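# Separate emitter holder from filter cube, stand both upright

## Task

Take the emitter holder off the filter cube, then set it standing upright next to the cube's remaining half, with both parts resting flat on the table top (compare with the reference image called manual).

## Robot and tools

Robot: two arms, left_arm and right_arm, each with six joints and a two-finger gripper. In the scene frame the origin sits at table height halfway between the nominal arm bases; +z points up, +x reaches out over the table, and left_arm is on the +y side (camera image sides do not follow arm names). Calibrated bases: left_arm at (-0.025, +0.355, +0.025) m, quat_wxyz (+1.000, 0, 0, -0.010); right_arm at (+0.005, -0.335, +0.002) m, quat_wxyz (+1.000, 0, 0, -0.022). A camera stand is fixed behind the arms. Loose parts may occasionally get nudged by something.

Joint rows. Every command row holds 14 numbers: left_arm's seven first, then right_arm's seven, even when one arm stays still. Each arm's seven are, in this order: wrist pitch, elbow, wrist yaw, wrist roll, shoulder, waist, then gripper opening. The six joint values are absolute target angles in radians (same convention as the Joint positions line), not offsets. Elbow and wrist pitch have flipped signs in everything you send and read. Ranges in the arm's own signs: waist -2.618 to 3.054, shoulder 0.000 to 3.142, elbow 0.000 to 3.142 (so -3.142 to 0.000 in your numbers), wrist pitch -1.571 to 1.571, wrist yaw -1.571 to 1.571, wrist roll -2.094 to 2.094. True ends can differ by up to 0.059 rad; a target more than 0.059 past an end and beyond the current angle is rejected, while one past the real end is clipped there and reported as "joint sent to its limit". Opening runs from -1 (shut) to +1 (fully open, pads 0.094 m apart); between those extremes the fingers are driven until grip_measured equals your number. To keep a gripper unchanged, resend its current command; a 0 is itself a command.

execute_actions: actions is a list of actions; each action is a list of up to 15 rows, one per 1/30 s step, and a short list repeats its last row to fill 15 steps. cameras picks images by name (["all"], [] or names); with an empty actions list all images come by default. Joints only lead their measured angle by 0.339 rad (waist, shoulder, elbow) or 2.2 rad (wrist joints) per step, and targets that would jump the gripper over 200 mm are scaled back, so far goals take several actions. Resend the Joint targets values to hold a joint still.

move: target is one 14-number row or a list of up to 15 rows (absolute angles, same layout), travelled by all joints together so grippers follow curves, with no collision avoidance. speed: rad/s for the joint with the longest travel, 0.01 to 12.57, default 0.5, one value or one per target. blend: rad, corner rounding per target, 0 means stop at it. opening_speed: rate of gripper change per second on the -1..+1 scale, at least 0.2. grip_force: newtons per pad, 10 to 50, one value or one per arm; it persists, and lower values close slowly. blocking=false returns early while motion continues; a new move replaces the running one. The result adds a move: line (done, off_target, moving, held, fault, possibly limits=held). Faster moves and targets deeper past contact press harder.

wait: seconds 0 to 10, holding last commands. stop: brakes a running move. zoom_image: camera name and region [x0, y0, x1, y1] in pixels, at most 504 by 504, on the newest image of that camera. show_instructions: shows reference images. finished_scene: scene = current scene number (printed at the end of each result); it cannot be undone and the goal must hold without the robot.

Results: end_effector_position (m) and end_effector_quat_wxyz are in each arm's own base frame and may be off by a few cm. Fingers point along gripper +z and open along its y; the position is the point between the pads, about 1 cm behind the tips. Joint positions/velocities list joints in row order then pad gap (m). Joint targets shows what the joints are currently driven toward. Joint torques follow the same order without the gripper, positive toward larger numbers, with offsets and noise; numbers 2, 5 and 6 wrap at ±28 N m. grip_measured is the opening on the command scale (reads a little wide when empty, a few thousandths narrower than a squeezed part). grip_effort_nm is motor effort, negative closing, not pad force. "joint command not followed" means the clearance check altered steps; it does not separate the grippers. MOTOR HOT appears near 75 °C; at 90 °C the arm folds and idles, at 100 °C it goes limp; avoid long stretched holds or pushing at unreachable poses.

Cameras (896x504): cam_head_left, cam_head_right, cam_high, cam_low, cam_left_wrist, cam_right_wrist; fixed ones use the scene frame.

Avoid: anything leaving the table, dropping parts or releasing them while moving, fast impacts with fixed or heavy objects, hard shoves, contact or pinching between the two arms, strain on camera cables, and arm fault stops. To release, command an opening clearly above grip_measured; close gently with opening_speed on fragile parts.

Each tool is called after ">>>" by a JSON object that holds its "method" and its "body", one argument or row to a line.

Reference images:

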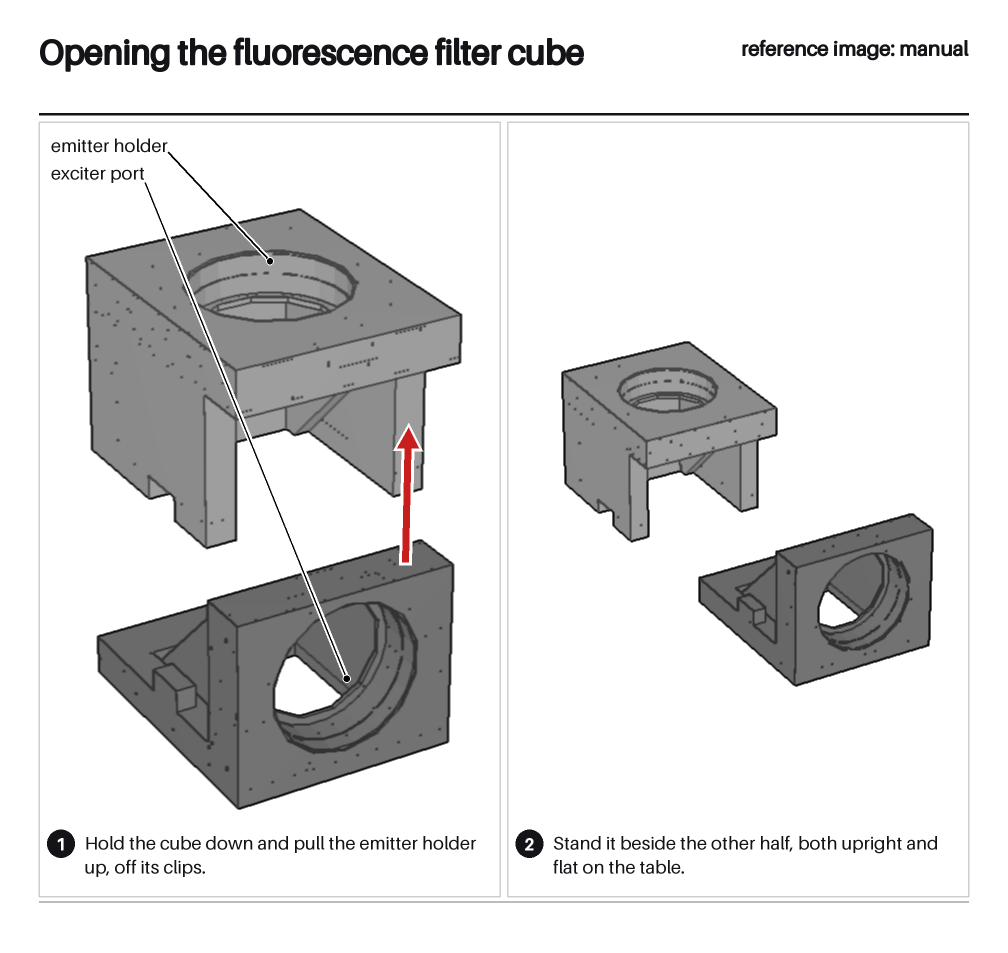

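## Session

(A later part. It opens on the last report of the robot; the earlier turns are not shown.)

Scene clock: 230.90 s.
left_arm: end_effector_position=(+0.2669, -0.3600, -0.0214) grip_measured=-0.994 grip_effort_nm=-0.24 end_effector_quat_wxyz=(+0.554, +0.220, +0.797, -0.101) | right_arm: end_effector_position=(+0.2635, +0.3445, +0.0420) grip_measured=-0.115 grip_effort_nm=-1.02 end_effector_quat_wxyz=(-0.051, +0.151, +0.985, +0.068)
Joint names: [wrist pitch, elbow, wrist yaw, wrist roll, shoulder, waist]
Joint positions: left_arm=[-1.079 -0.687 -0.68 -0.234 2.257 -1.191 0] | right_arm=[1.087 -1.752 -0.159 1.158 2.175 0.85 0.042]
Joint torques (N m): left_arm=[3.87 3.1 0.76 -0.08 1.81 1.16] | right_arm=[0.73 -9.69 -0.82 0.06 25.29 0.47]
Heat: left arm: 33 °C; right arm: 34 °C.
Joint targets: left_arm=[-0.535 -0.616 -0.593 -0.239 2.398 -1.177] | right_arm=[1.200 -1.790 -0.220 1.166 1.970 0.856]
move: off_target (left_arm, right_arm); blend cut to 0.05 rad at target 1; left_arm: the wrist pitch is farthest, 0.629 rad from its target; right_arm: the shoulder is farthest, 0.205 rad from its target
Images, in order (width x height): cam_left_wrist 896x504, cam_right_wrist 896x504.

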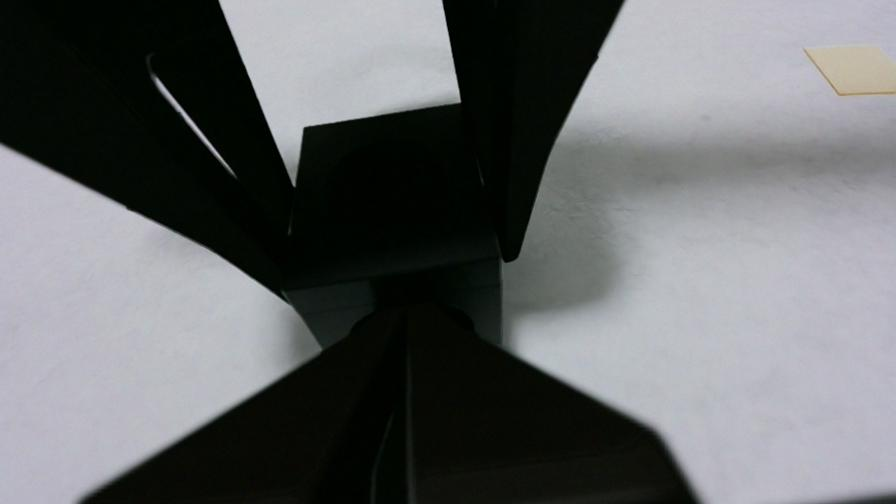

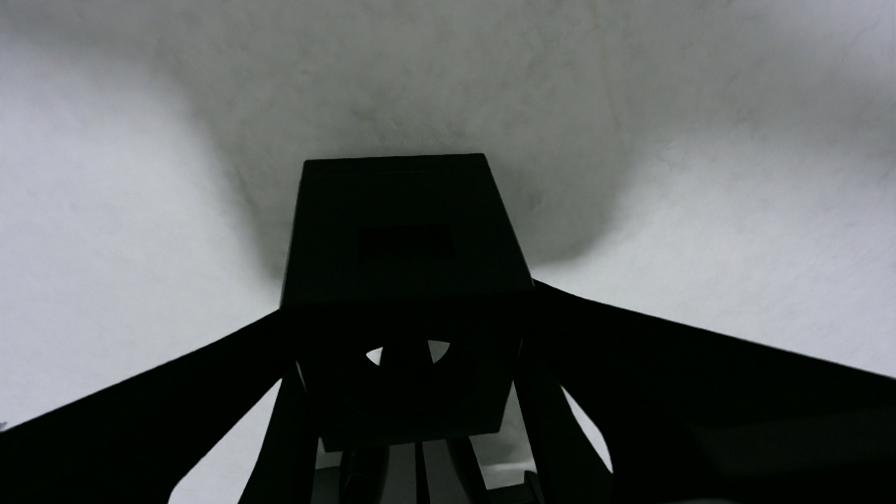

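>>> {"method": "move", "body": {
  "target": [
    [-0.45,-0.605,-0.56,-0.24,2.42,-1.175,-1,1.35,-1.79,-0.5,1.166,1.97,0.856,-0.8],
    [-0.40,-0.605,-0.56,-0.24,2.44,-1.175,-1,1.4,-1.78,-0.65,1.166,1.92,0.856,-0.8]
  ],
  "speed": 0.2,
  "blend": 0.1,
  "cameras": ["cam_right_wrist","cam_left_wrist"]
}}

Scene clock: 235.30 s.
left_arm: end_effector_position=(+0.2636, -0.3597, -0.0224) grip_measured=-0.994 grip_effort_nm=-0.24 end_effector_quat_wxyz=(+0.553, +0.226, +0.797, -0.092) | right_arm: end_effector_position=(+0.2153, +0.3462, +0.1333) grip_measured=-0.184 grip_effort_nm=-1.02 end_effector_quat_wxyz=(-0.147, +0.150, +0.966, +0.154)
Joint names: [wrist pitch, elbow, wrist yaw, wrist roll, shoulder, waist]
Joint positions: left_arm=[-1.061 -0.687 -0.695 -0.228 2.254 -1.203 0] | right_arm=[1.256 -1.766 -0.417 1.161 1.981 0.832 0.038]
Joint torques (N m): left_arm=[3.77 2.76 0.93 -0.13 2.51 1.77] | right_arm=[0.94 -7.42 -3 0.01 -15.21 2.02]
Heat: left arm: 37 °C; right arm: 38 °C.
Joint targets: left_arm=[-0.529 -0.621 -0.586 -0.238 2.404 -1.181] | right_arm=[1.400 -1.780 -0.650 1.166 1.920 0.856]
move: off_target (left_arm, right_arm); blend cut to 0.075 rad at target 1; left_arm: the wrist pitch is farthest, 0.661 rad from its target; right_arm: the wrist yaw is farthest, 0.233 rad from its target
Images, in order (width x height): cam_left_wrist 896x504, cam_right_wrist 896x504.

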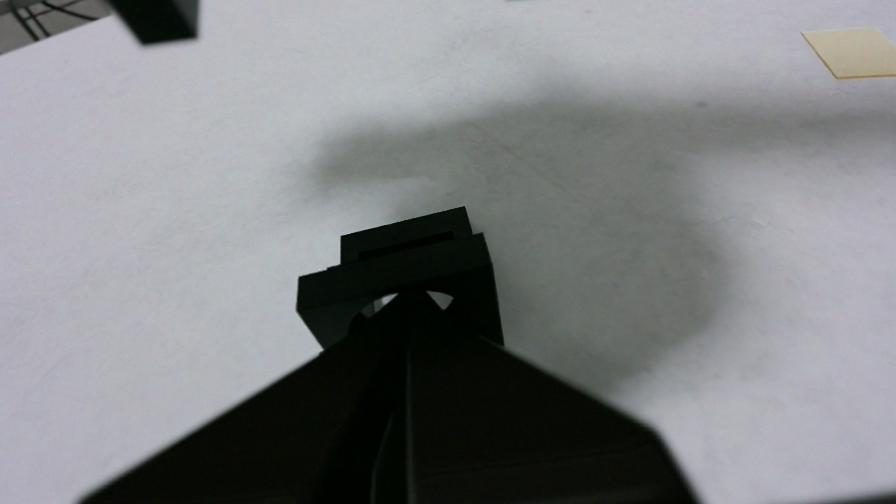

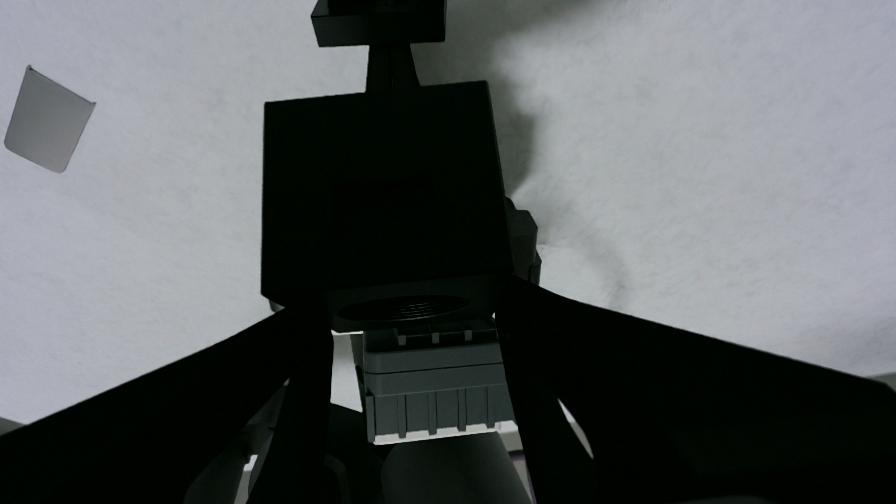

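>>> {"method": "move", "body": {
  "target": [-1.061,-0.687,-0.695,-0.228,2.254,-1.203,-1,1.256,-1.76,-0.417,1.161,1.80,0.832,-0.8],
  "speed": 0.3,
  "cameras": ["cam_right_wrist","cam_left_wrist"]
}}

Scene clock: 239.93 s.
left_arm: end_effector_position=(+0.2668, -0.3665, -0.0080) grip_measured=-0.994 grip_effort_nm=-0.24 end_effector_quat_wxyz=(+0.569, +0.210, +0.787, -0.109) | right_arm: end_effector_position=(+0.2110, +0.3439, +0.1867) grip_measured=-0.184 grip_effort_nm=-1.02 end_effector_quat_wxyz=(-0.108, +0.133, +0.962, +0.213)
Joint names: [wrist pitch, elbow, wrist yaw, wrist roll, shoulder, waist]
Joint positions: left_arm=[-1.103 -0.696 -0.703 -0.227 2.244 -1.204 0] | right_arm=[1.249 -1.766 -0.418 1.162 1.841 0.836 0.038]
Joint torques (N m): left_arm=[-1.37 -1.72 -0.11 -0.05 -7.51 0.1] | right_arm=[-0.68 -5.7 -0.27 -0.04 -12.36 -0.38]
Heat: left arm: 39 °C; right arm: 37 °C.
Joint targets: left_arm=[-1.061 -0.687 -0.695 -0.228 2.254 -1.203] | right_arm=[1.256 -1.760 -0.417 1.161 1.800 0.832]
move: off_target (left_arm, right_arm); left_arm: the wrist pitch is farthest, 0.042 rad from its target; right_arm: the shoulder is farthest, 0.041 rad from its target
Images, in order (width x height): cam_left_wrist 896x504, cam_right_wrist 896x504.

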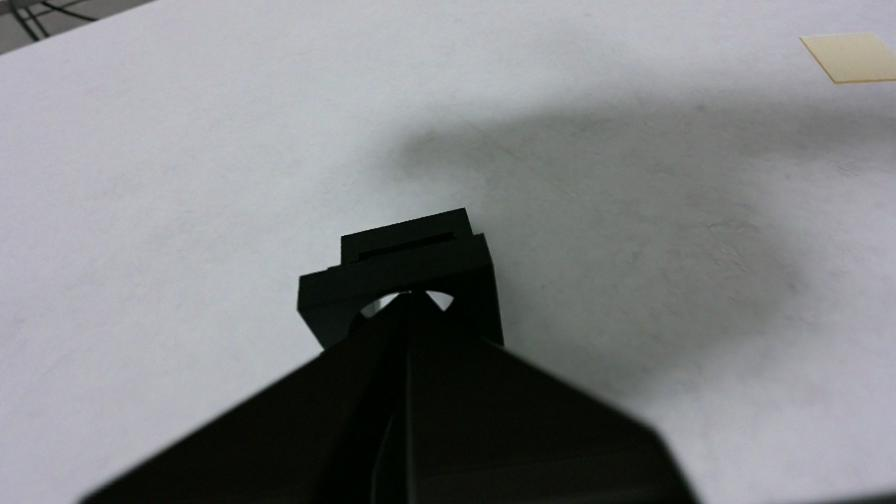

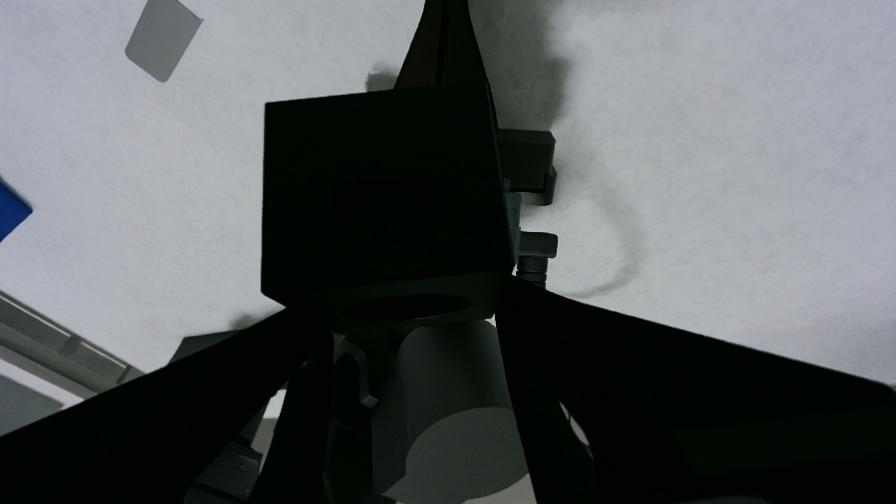

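>>> {"method": "move", "body": {
  "target": [
    [-1.135,-0.56,-0.784,-0.35,2.20,-1.295,-1,1.256,-1.76,-0.417,1.161,1.80,0.832,-0.8],
    [-0.84,-0.40,-0.725,-0.426,1.6,-1.4,-1,1.35,-1.49,-0.598,1.328,1.85,0.4215,-0.8]
  ],
  "speed": [0.12,0.4],
  "cameras": ["all"]
}}

Scene clock: 246.27 s.
left_arm: end_effector_position=(+0.1846, -0.3403, +0.1025) grip_measured=-0.994 grip_effort_nm=-0.25 end_effector_quat_wxyz=(+0.560, +0.180, +0.773, -0.237) | right_arm: end_effector_position=(+0.2537, +0.2240, +0.1268) grip_measured=-0.184 grip_effort_nm=-1.02 end_effector_quat_wxyz=(-0.243, +0.423, +0.859, +0.155)
Joint names: [wrist pitch, elbow, wrist yaw, wrist roll, shoulder, waist]
Joint positions: left_arm=[-0.855 -0.411 -0.73 -0.416 1.622 -1.392 0] | right_arm=[1.308 -1.498 -0.58 1.316 1.841 0.424 0.038]
Joint torques (N m): left_arm=[-1.71 -3.07 -0.14 -0.14 -6.49 -0.61] | right_arm=[0.26 -5.03 -0.57 0.11 -7.66 -0.27]
Heat: left arm: 36 °C; right arm: 35 °C.
Joint targets: left_arm=[-0.840 -0.400 -0.725 -0.426 1.600 -1.400] | right_arm=[1.350 -1.490 -0.598 1.328 1.850 0.421]
move: off_target (right_arm); right_arm: the wrist pitch is farthest, 0.042 rad from its target

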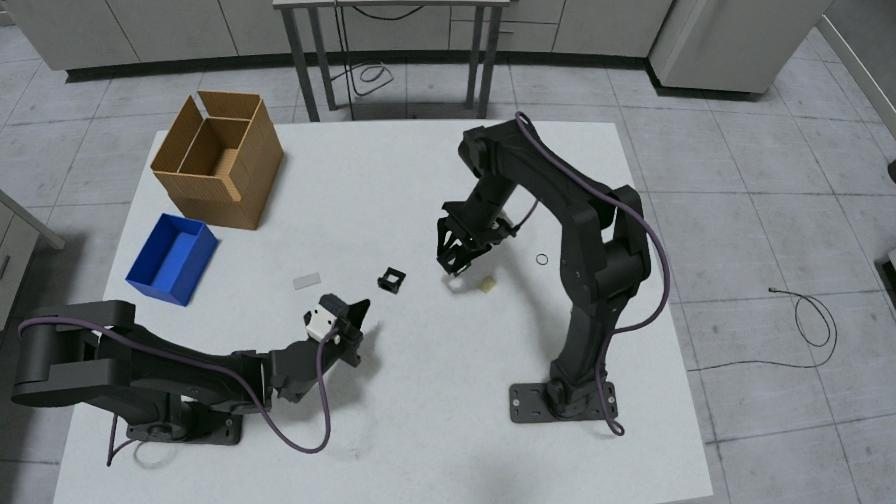

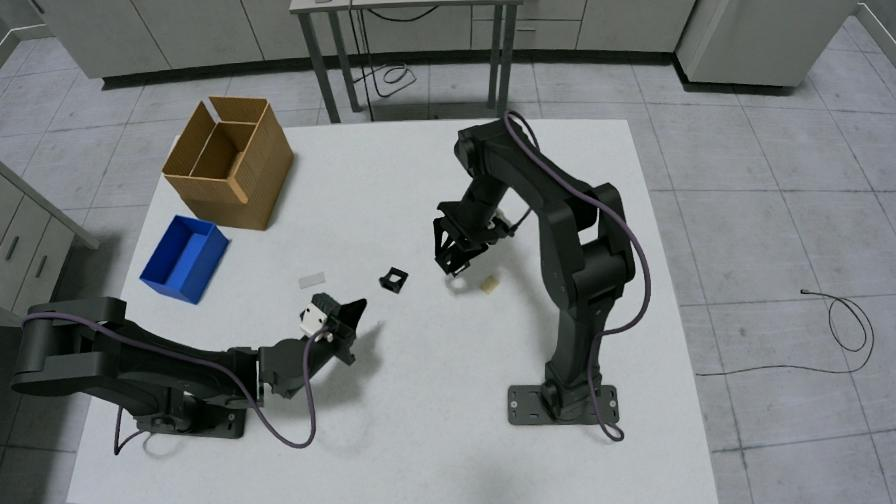

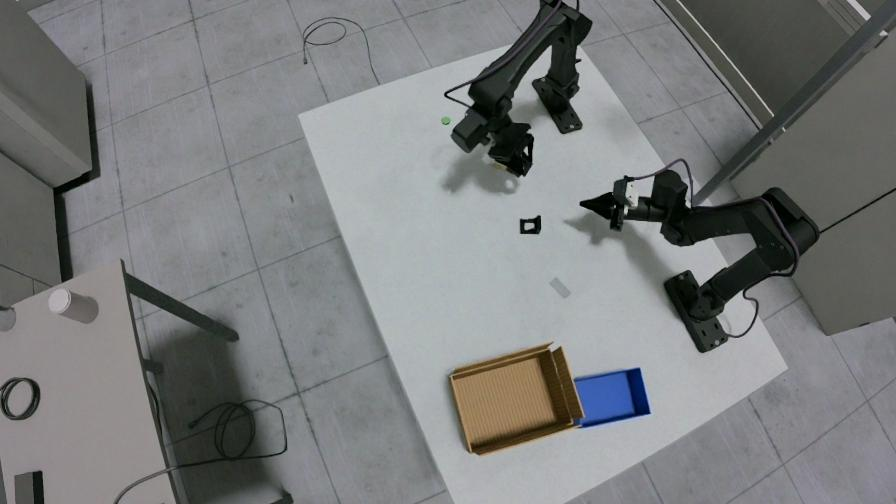

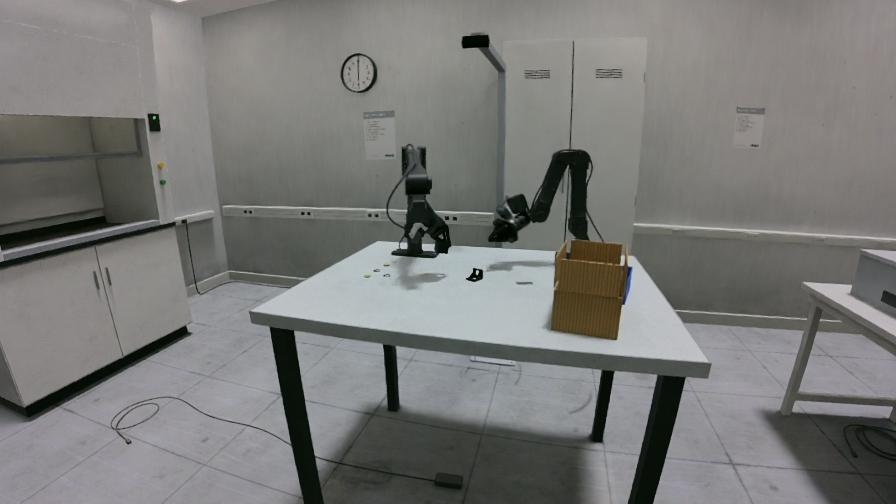

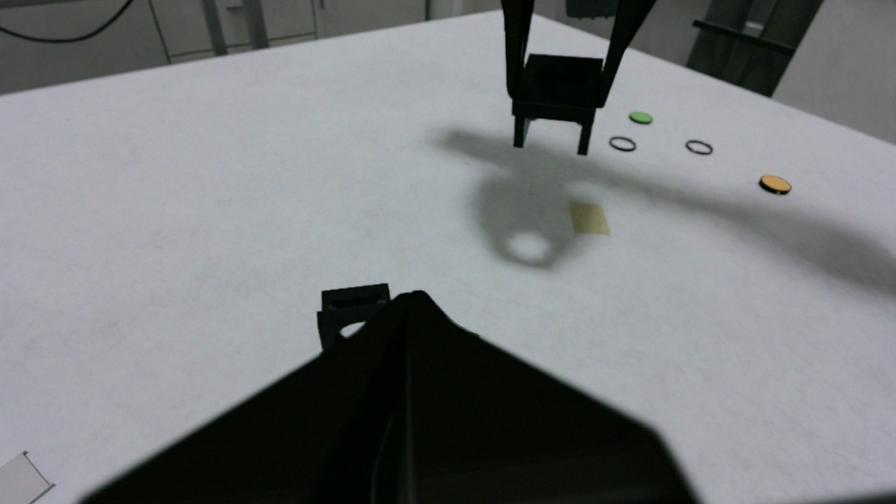

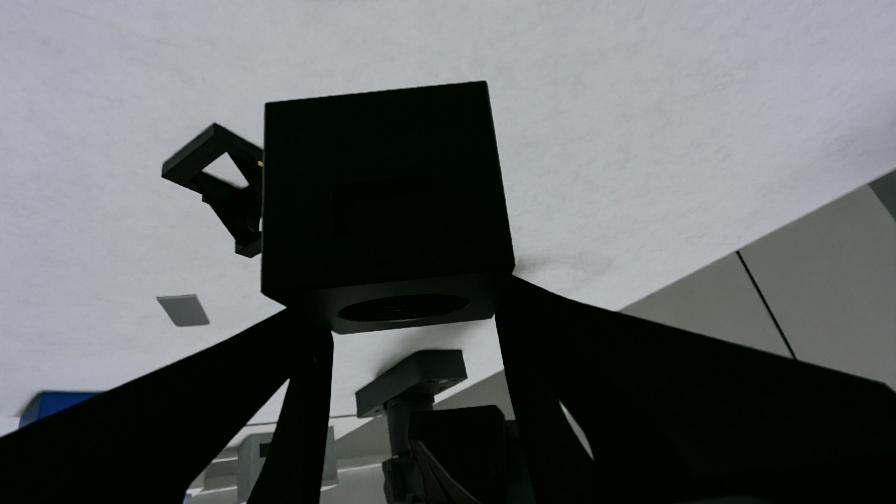

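>>> {"method": "zoom_image", "body": {
  "camera": "cam_left_wrist",
  "region": [300, 0, 680, 380]
}}

>>> {"method": "zoom_image", "body": {
  "camera": "cam_head_left",
  "region": [350, 200, 520, 310]
}}

>>> {"method": "zoom_image", "body": {
  "camera": "cam_low",
  "region": [370, 210, 530, 300]
}}

Scaled by 1.326 from the camera's 896x504 image, which has a finer 1280x720 frame.

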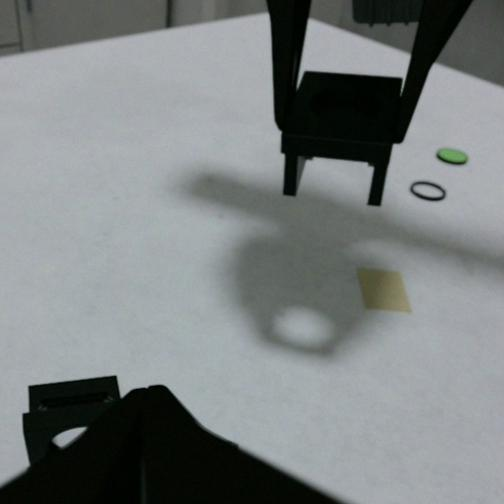

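Scaled by 2.965 from the camera's 896x504 image, which has a finer 1280x720 frame.

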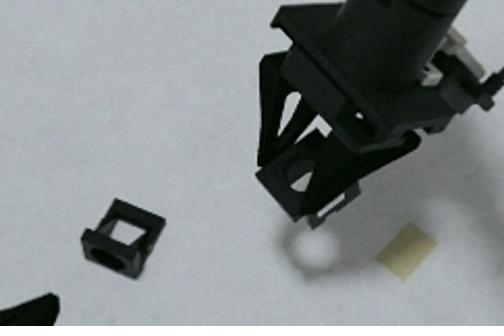

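Scaled by 3.150 from the camera's 896x504 image, which has a finer 1280x720 frame.

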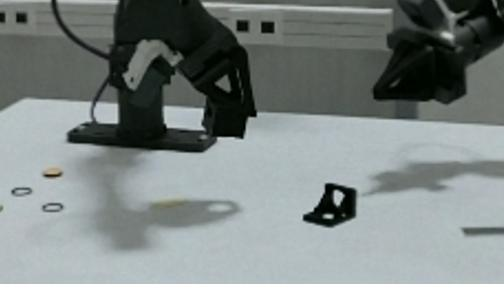

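>>> {"method": "move", "body": {
  "target": [-0.84,-0.40,-0.725,-0.426,1.6,-1.4,-1,1.085,-1.288,-0.598,1.328,1.955,0.4215,-0.8],
  "speed": 0.2,
  "cameras": ["cam_left_wrist","cam_low"]
}}

>>> {"method": "zoom_image", "body": {
  "camera": "cam_left_wrist",
  "region": [400, 0, 700, 250]
}}

>>> {"method": "zoom_image", "body": {
  "camera": "cam_low",
  "region": [370, 210, 530, 300]
}}

Scene clock: 249.07 s.
left_arm: end_effector_position=(+0.1845, -0.3403, +0.1024) grip_measured=-0.994 grip_effort_nm=-0.25 end_effector_quat_wxyz=(+0.560, +0.180, +0.773, -0.237) | right_arm: end_effector_position=(+0.2470, +0.2213, +0.0465) grip_measured=-0.184 grip_effort_nm=-1.02 end_effector_quat_wxyz=(-0.262, +0.430, +0.853, +0.133)
Joint names: [wrist pitch, elbow, wrist yaw, wrist roll, shoulder, waist]
Joint positions: left_arm=[-0.854 -0.411 -0.729 -0.416 1.622 -1.392 0] | right_arm=[1.066 -1.295 -0.582 1.316 1.941 0.424 0.038]
Joint torques (N m): left_arm=[-1.69 -3.1 -0.12 -0.14 -6.43 -0.54] | right_arm=[0.17 -4.52 -0.54 0.11 -7.69 -0.24]
Heat: left arm: 36 °C; right arm: 34 °C.
Joint targets: left_arm=[-0.840 -0.400 -0.725 -0.426 1.600 -1.400] | right_arm=[1.085 -1.288 -0.598 1.328 1.955 0.421]
move: done
Images, in order (width x height): cam_low 896x504, cam_left_wrist 896x504.

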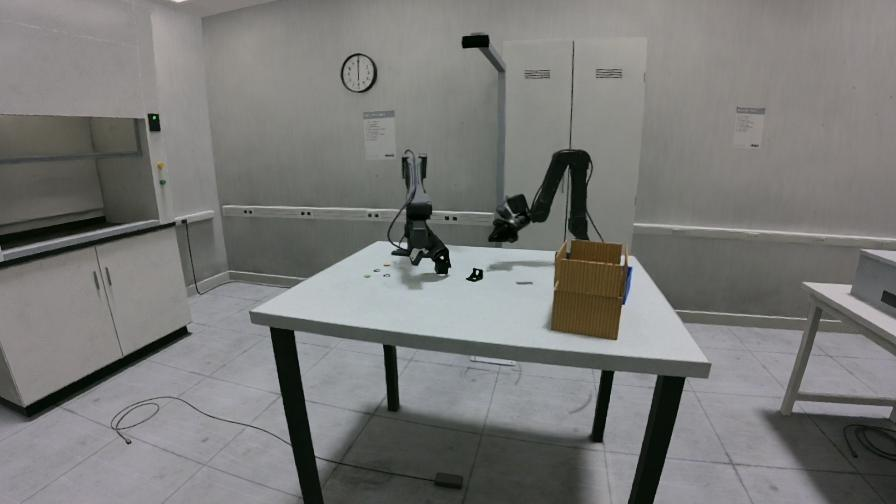

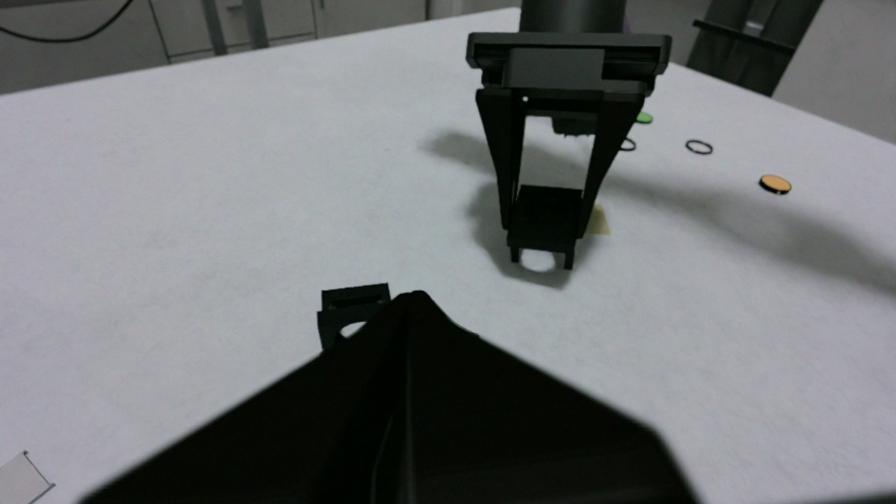

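Scaled by 1.680 from the camera's 896x504 image, which has a finer 1280x720 frame.

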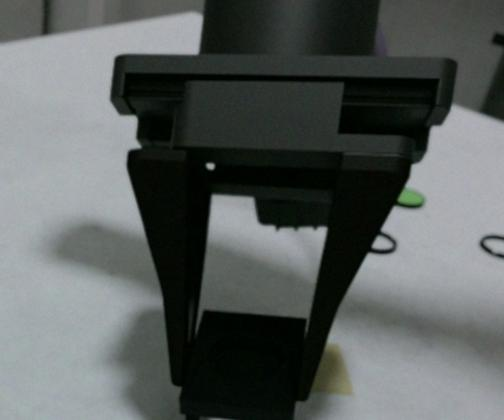

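Scaled by 3.150 from the camera's 896x504 image, which has a finer 1280x720 frame.

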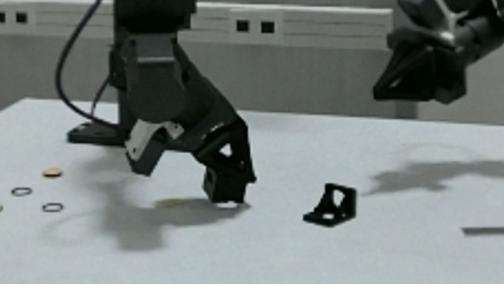

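>>> {"method": "move", "body": {
  "target": [-0.84,-0.40,-0.725,-0.426,1.6,-1.4,-1,1.045,-1.252,-0.598,1.328,1.97,0.4215,-0.8],
  "speed": 0.08,
  "cameras": ["cam_left_wrist","cam_low"]
}}

>>> {"method": "zoom_image", "body": {
  "camera": "cam_low",
  "region": [410, 240, 480, 290]
}}

>>> {"method": "zoom_image", "body": {
  "camera": "cam_left_wrist",
  "region": [460, 150, 660, 310]
}}

Scene clock: 250.37 s.
left_arm: end_effector_position=(+0.1845, -0.3403, +0.1024) grip_measured=-0.994 grip_effort_nm=-0.25 end_effector_quat_wxyz=(+0.560, +0.180, +0.773, -0.237) | right_arm: end_effector_position=(+0.2431, +0.2223, +0.0413) grip_measured=-0.184 grip_effort_nm=-1.02 end_effector_quat_wxyz=(-0.270, +0.431, +0.850, +0.136)
Joint names: [wrist pitch, elbow, wrist yaw, wrist roll, shoulder, waist]
Joint positions: left_arm=[-0.854 -0.411 -0.729 -0.416 1.622 -1.392 0] | right_arm=[1.042 -1.27 -0.599 1.316 1.945 0.424 0.038]
Joint torques (N m): left_arm=[-1.67 -3.06 -0.1 -0.16 -6.46 -0.57] | right_arm=[0.01 -3.54 -0.35 0.1 -6.69 -0.28]
Heat: left arm: 36 °C; right arm: 34 °C.
Joint targets: left_arm=[-0.840 -0.400 -0.725 -0.426 1.600 -1.400] | right_arm=[1.045 -1.252 -0.598 1.328 1.970 0.421]
move: done
Images, in order (width x height): cam_low 896x504, cam_left_wrist 896x504.

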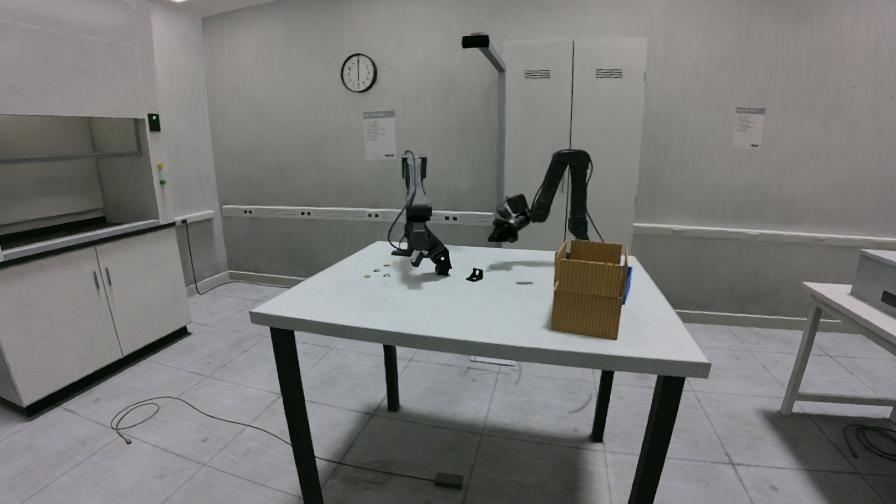

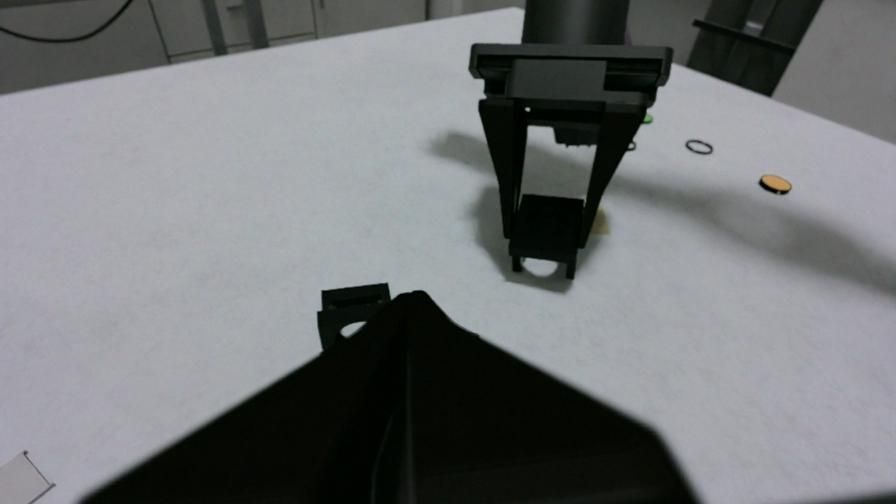

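Scaled by 7.200 from the camera's 896x504 image, which has a finer 1280x720 frame.

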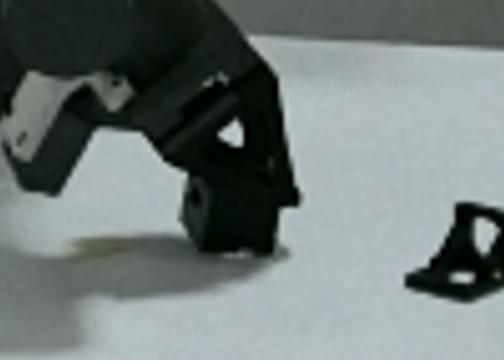

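Scaled by 2.520 from the camera's 896x504 image, which has a finer 1280x720 frame.

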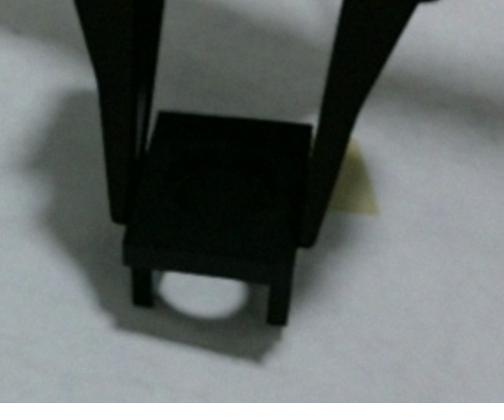

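>>> {"method": "move", "body": {
  "target": [
    [-0.84,-0.40,-0.725,-0.426,1.6,-1.4,-1,1.025,-1.235,-0.598,1.328,1.98,0.4215,-0.8],
    [-0.84,-0.40,-0.725,-0.426,1.6,-1.4,-1,1.025,-1.235,-0.598,1.328,1.98,0.4215,0.2]
  ],
  "speed": 0.08,
  "opening_speed": 0.8,
  "cameras": ["cam_left_wrist","cam_low","cam_right_wrist"]
}}

>>> {"method": "zoom_image", "body": {
  "camera": "cam_low",
  "region": [410, 240, 480, 290]
}}

>>> {"method": "zoom_image", "body": {
  "camera": "cam_left_wrist",
  "region": [460, 150, 660, 310]
}}

Scene clock: 253.13 s.
left_arm: end_effector_position=(+0.1845, -0.3403, +0.1024) grip_measured=-0.994 grip_effort_nm=-0.25 end_effector_quat_wxyz=(+0.560, +0.180, +0.773, -0.237) | right_arm: end_effector_position=(+0.2401, +0.2211, +0.0299) grip_measured=+0.197 grip_effort_nm=0.15 end_effector_quat_wxyz=(-0.275, +0.433, +0.848, +0.132)
Joint names: [wrist pitch, elbow, wrist yaw, wrist roll, shoulder, waist]
Joint positions: left_arm=[-0.854 -0.411 -0.729 -0.416 1.622 -1.392 0] | right_arm=[1.011 -1.244 -0.601 1.317 1.964 0.423 0.056]
Joint torques (N m): left_arm=[-1.68 -3.1 -0.12 -0.13 -6.5 -0.55] | right_arm=[0.12 -4.18 -0.32 0.08 -7.51 -0.21]
Heat: left arm: 35 °C; right arm: 34 °C.
Joint targets: left_arm=[-0.840 -0.400 -0.725 -0.426 1.600 -1.400] | right_arm=[1.025 -1.235 -0.598 1.328 1.980 0.422]
move: done
Images, in order (width x height): cam_low 896x504, cam_left_wrist 896x504, cam_right_wrist 896x504.

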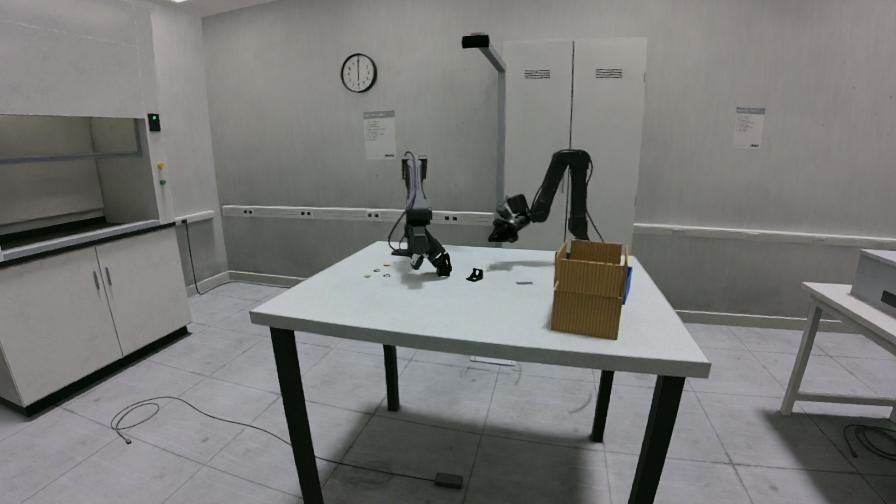

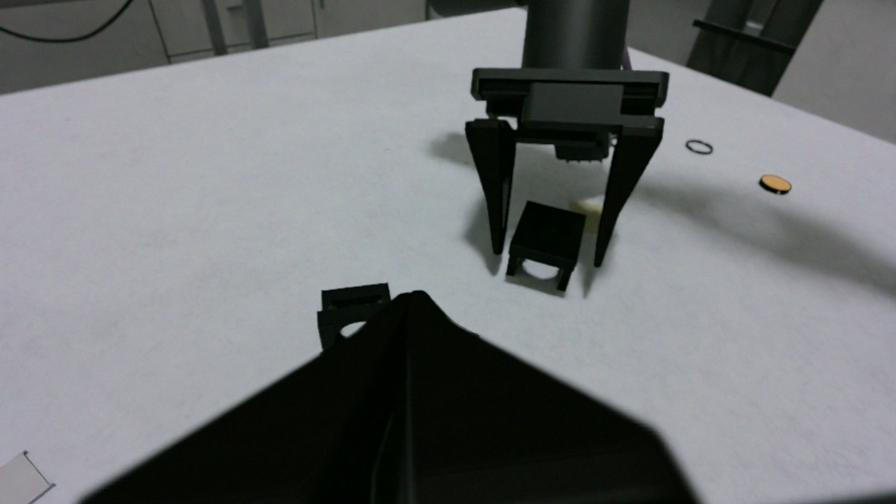

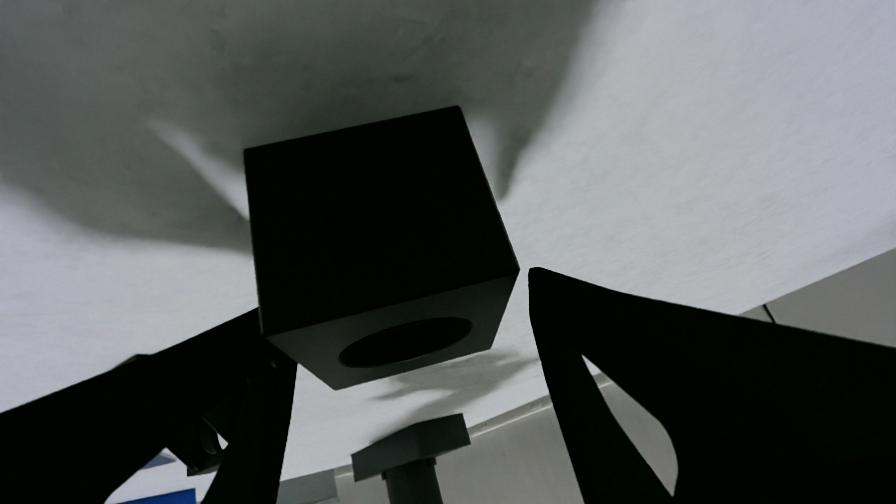

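Scaled by 7.200 from the camera's 896x504 image, which has a finer 1280x720 frame.

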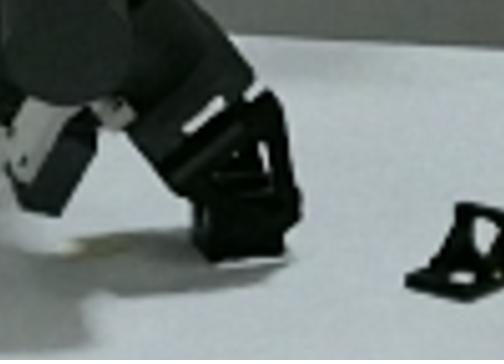

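Scaled by 2.520 from the camera's 896x504 image, which has a finer 1280x720 frame.

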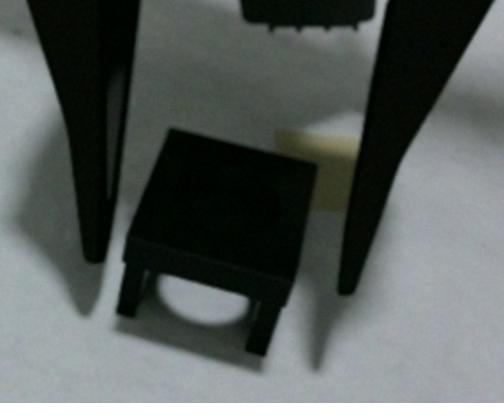

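Standing. Retreat up.

>>> {"method": "move", "body": {
  "target": [-0.84,-0.40,-0.725,-0.426,1.5,-1.4,-1,1.34,-1.49,-0.598,1.328,1.80,0.418,0.35],
  "speed": 0.3,
  "cameras": ["cam_left_wrist","cam_low","cam_right_wrist"]
}}

>>> {"method": "zoom_image", "body": {
  "camera": "cam_low",
  "region": [410, 240, 500, 290]
}}

>>> {"method": "zoom_image", "body": {
  "camera": "cam_right_wrist",
  "region": [100, 0, 560, 300]
}}

Scene clock: 255.17 s.
left_arm: end_effector_position=(+0.1845, -0.3402, +0.1360) grip_measured=-0.994 grip_effort_nm=-0.25 end_effector_quat_wxyz=(+0.574, +0.156, +0.756, -0.272) | right_arm: end_effector_position=(+0.2479, +0.2243, +0.1262) grip_measured=+0.347 grip_effort_nm=0.15 end_effector_quat_wxyz=(-0.252, +0.424, +0.855, +0.158)
Joint names: [wrist pitch, elbow, wrist yaw, wrist roll, shoulder, waist]
Joint positions: left_arm=[-0.852 -0.411 -0.729 -0.416 1.524 -1.392 0] | right_arm=[1.302 -1.47 -0.599 1.317 1.828 0.423 0.063]
Joint torques (N m): left_arm=[-1.73 -3.48 -0.08 -0.14 -6.16 -0.65] | right_arm=[0.23 -7.69 -0.34 0.12 -10.59 -0.49]
Heat: left arm: 35 °C; right arm: 33 °C.
Joint targets: left_arm=[-0.840 -0.400 -0.725 -0.426 1.500 -1.400] | right_arm=[1.340 -1.490 -0.598 1.328 1.800 0.418]
move: off_target (right_arm); right_arm: the wrist pitch is farthest, 0.038 rad from its target
Images, in order (width x height): cam_low 896x504, cam_left_wrist 896x504, cam_right_wrist 896x504.

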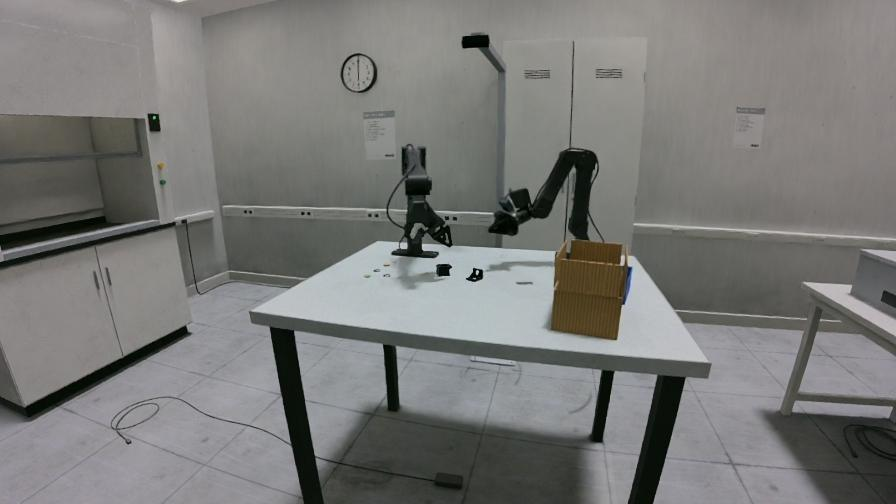

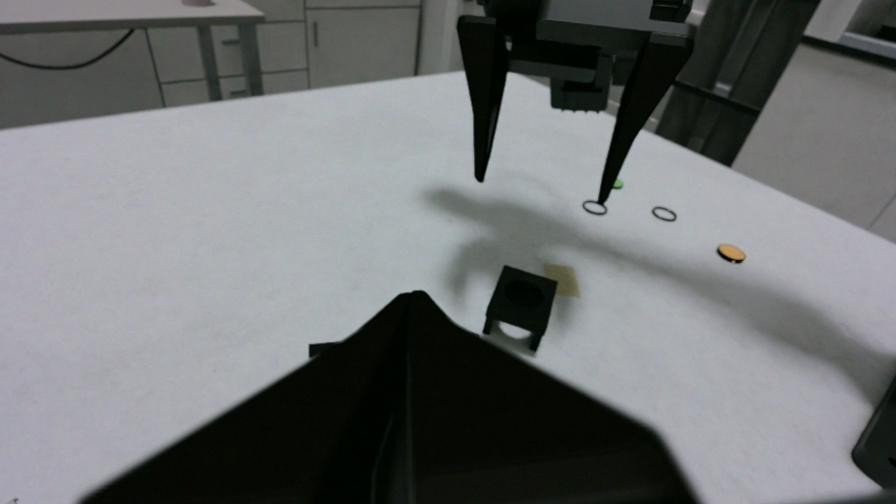

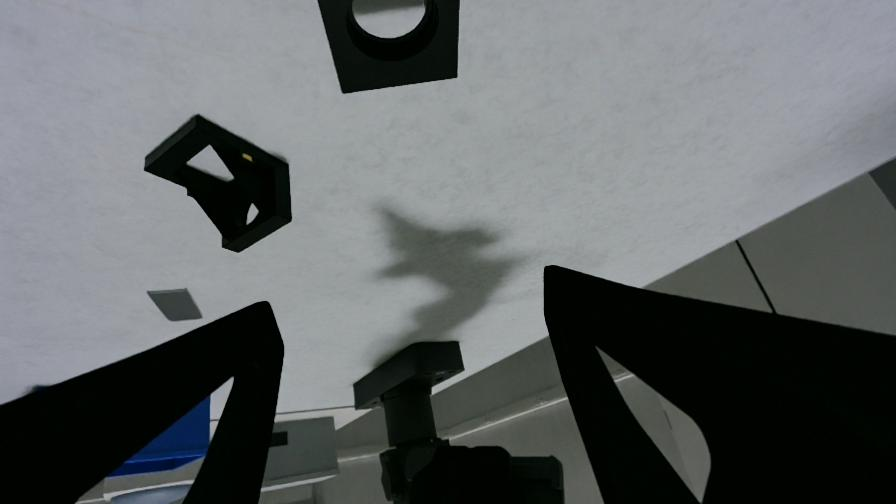

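Scaled by 5.600 from the camera's 896x504 image, which has a finer 1280x720 frame.

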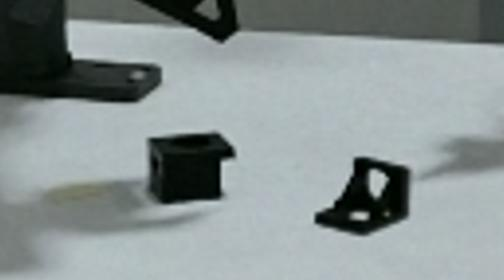

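Scaled by 1.096 from the camera's 896x504 image, which has a finer 1280x720 frame.

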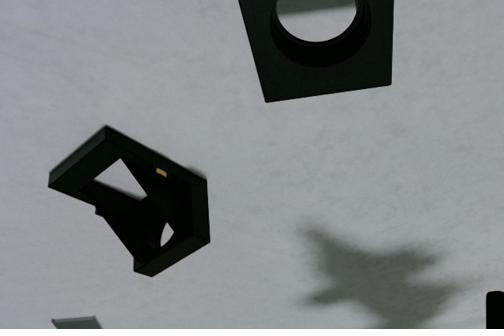

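Both stand flat.

>>> {"method": "finished_scene", "body": {
  "scene": 1
}}

The scene is finished: the task was done.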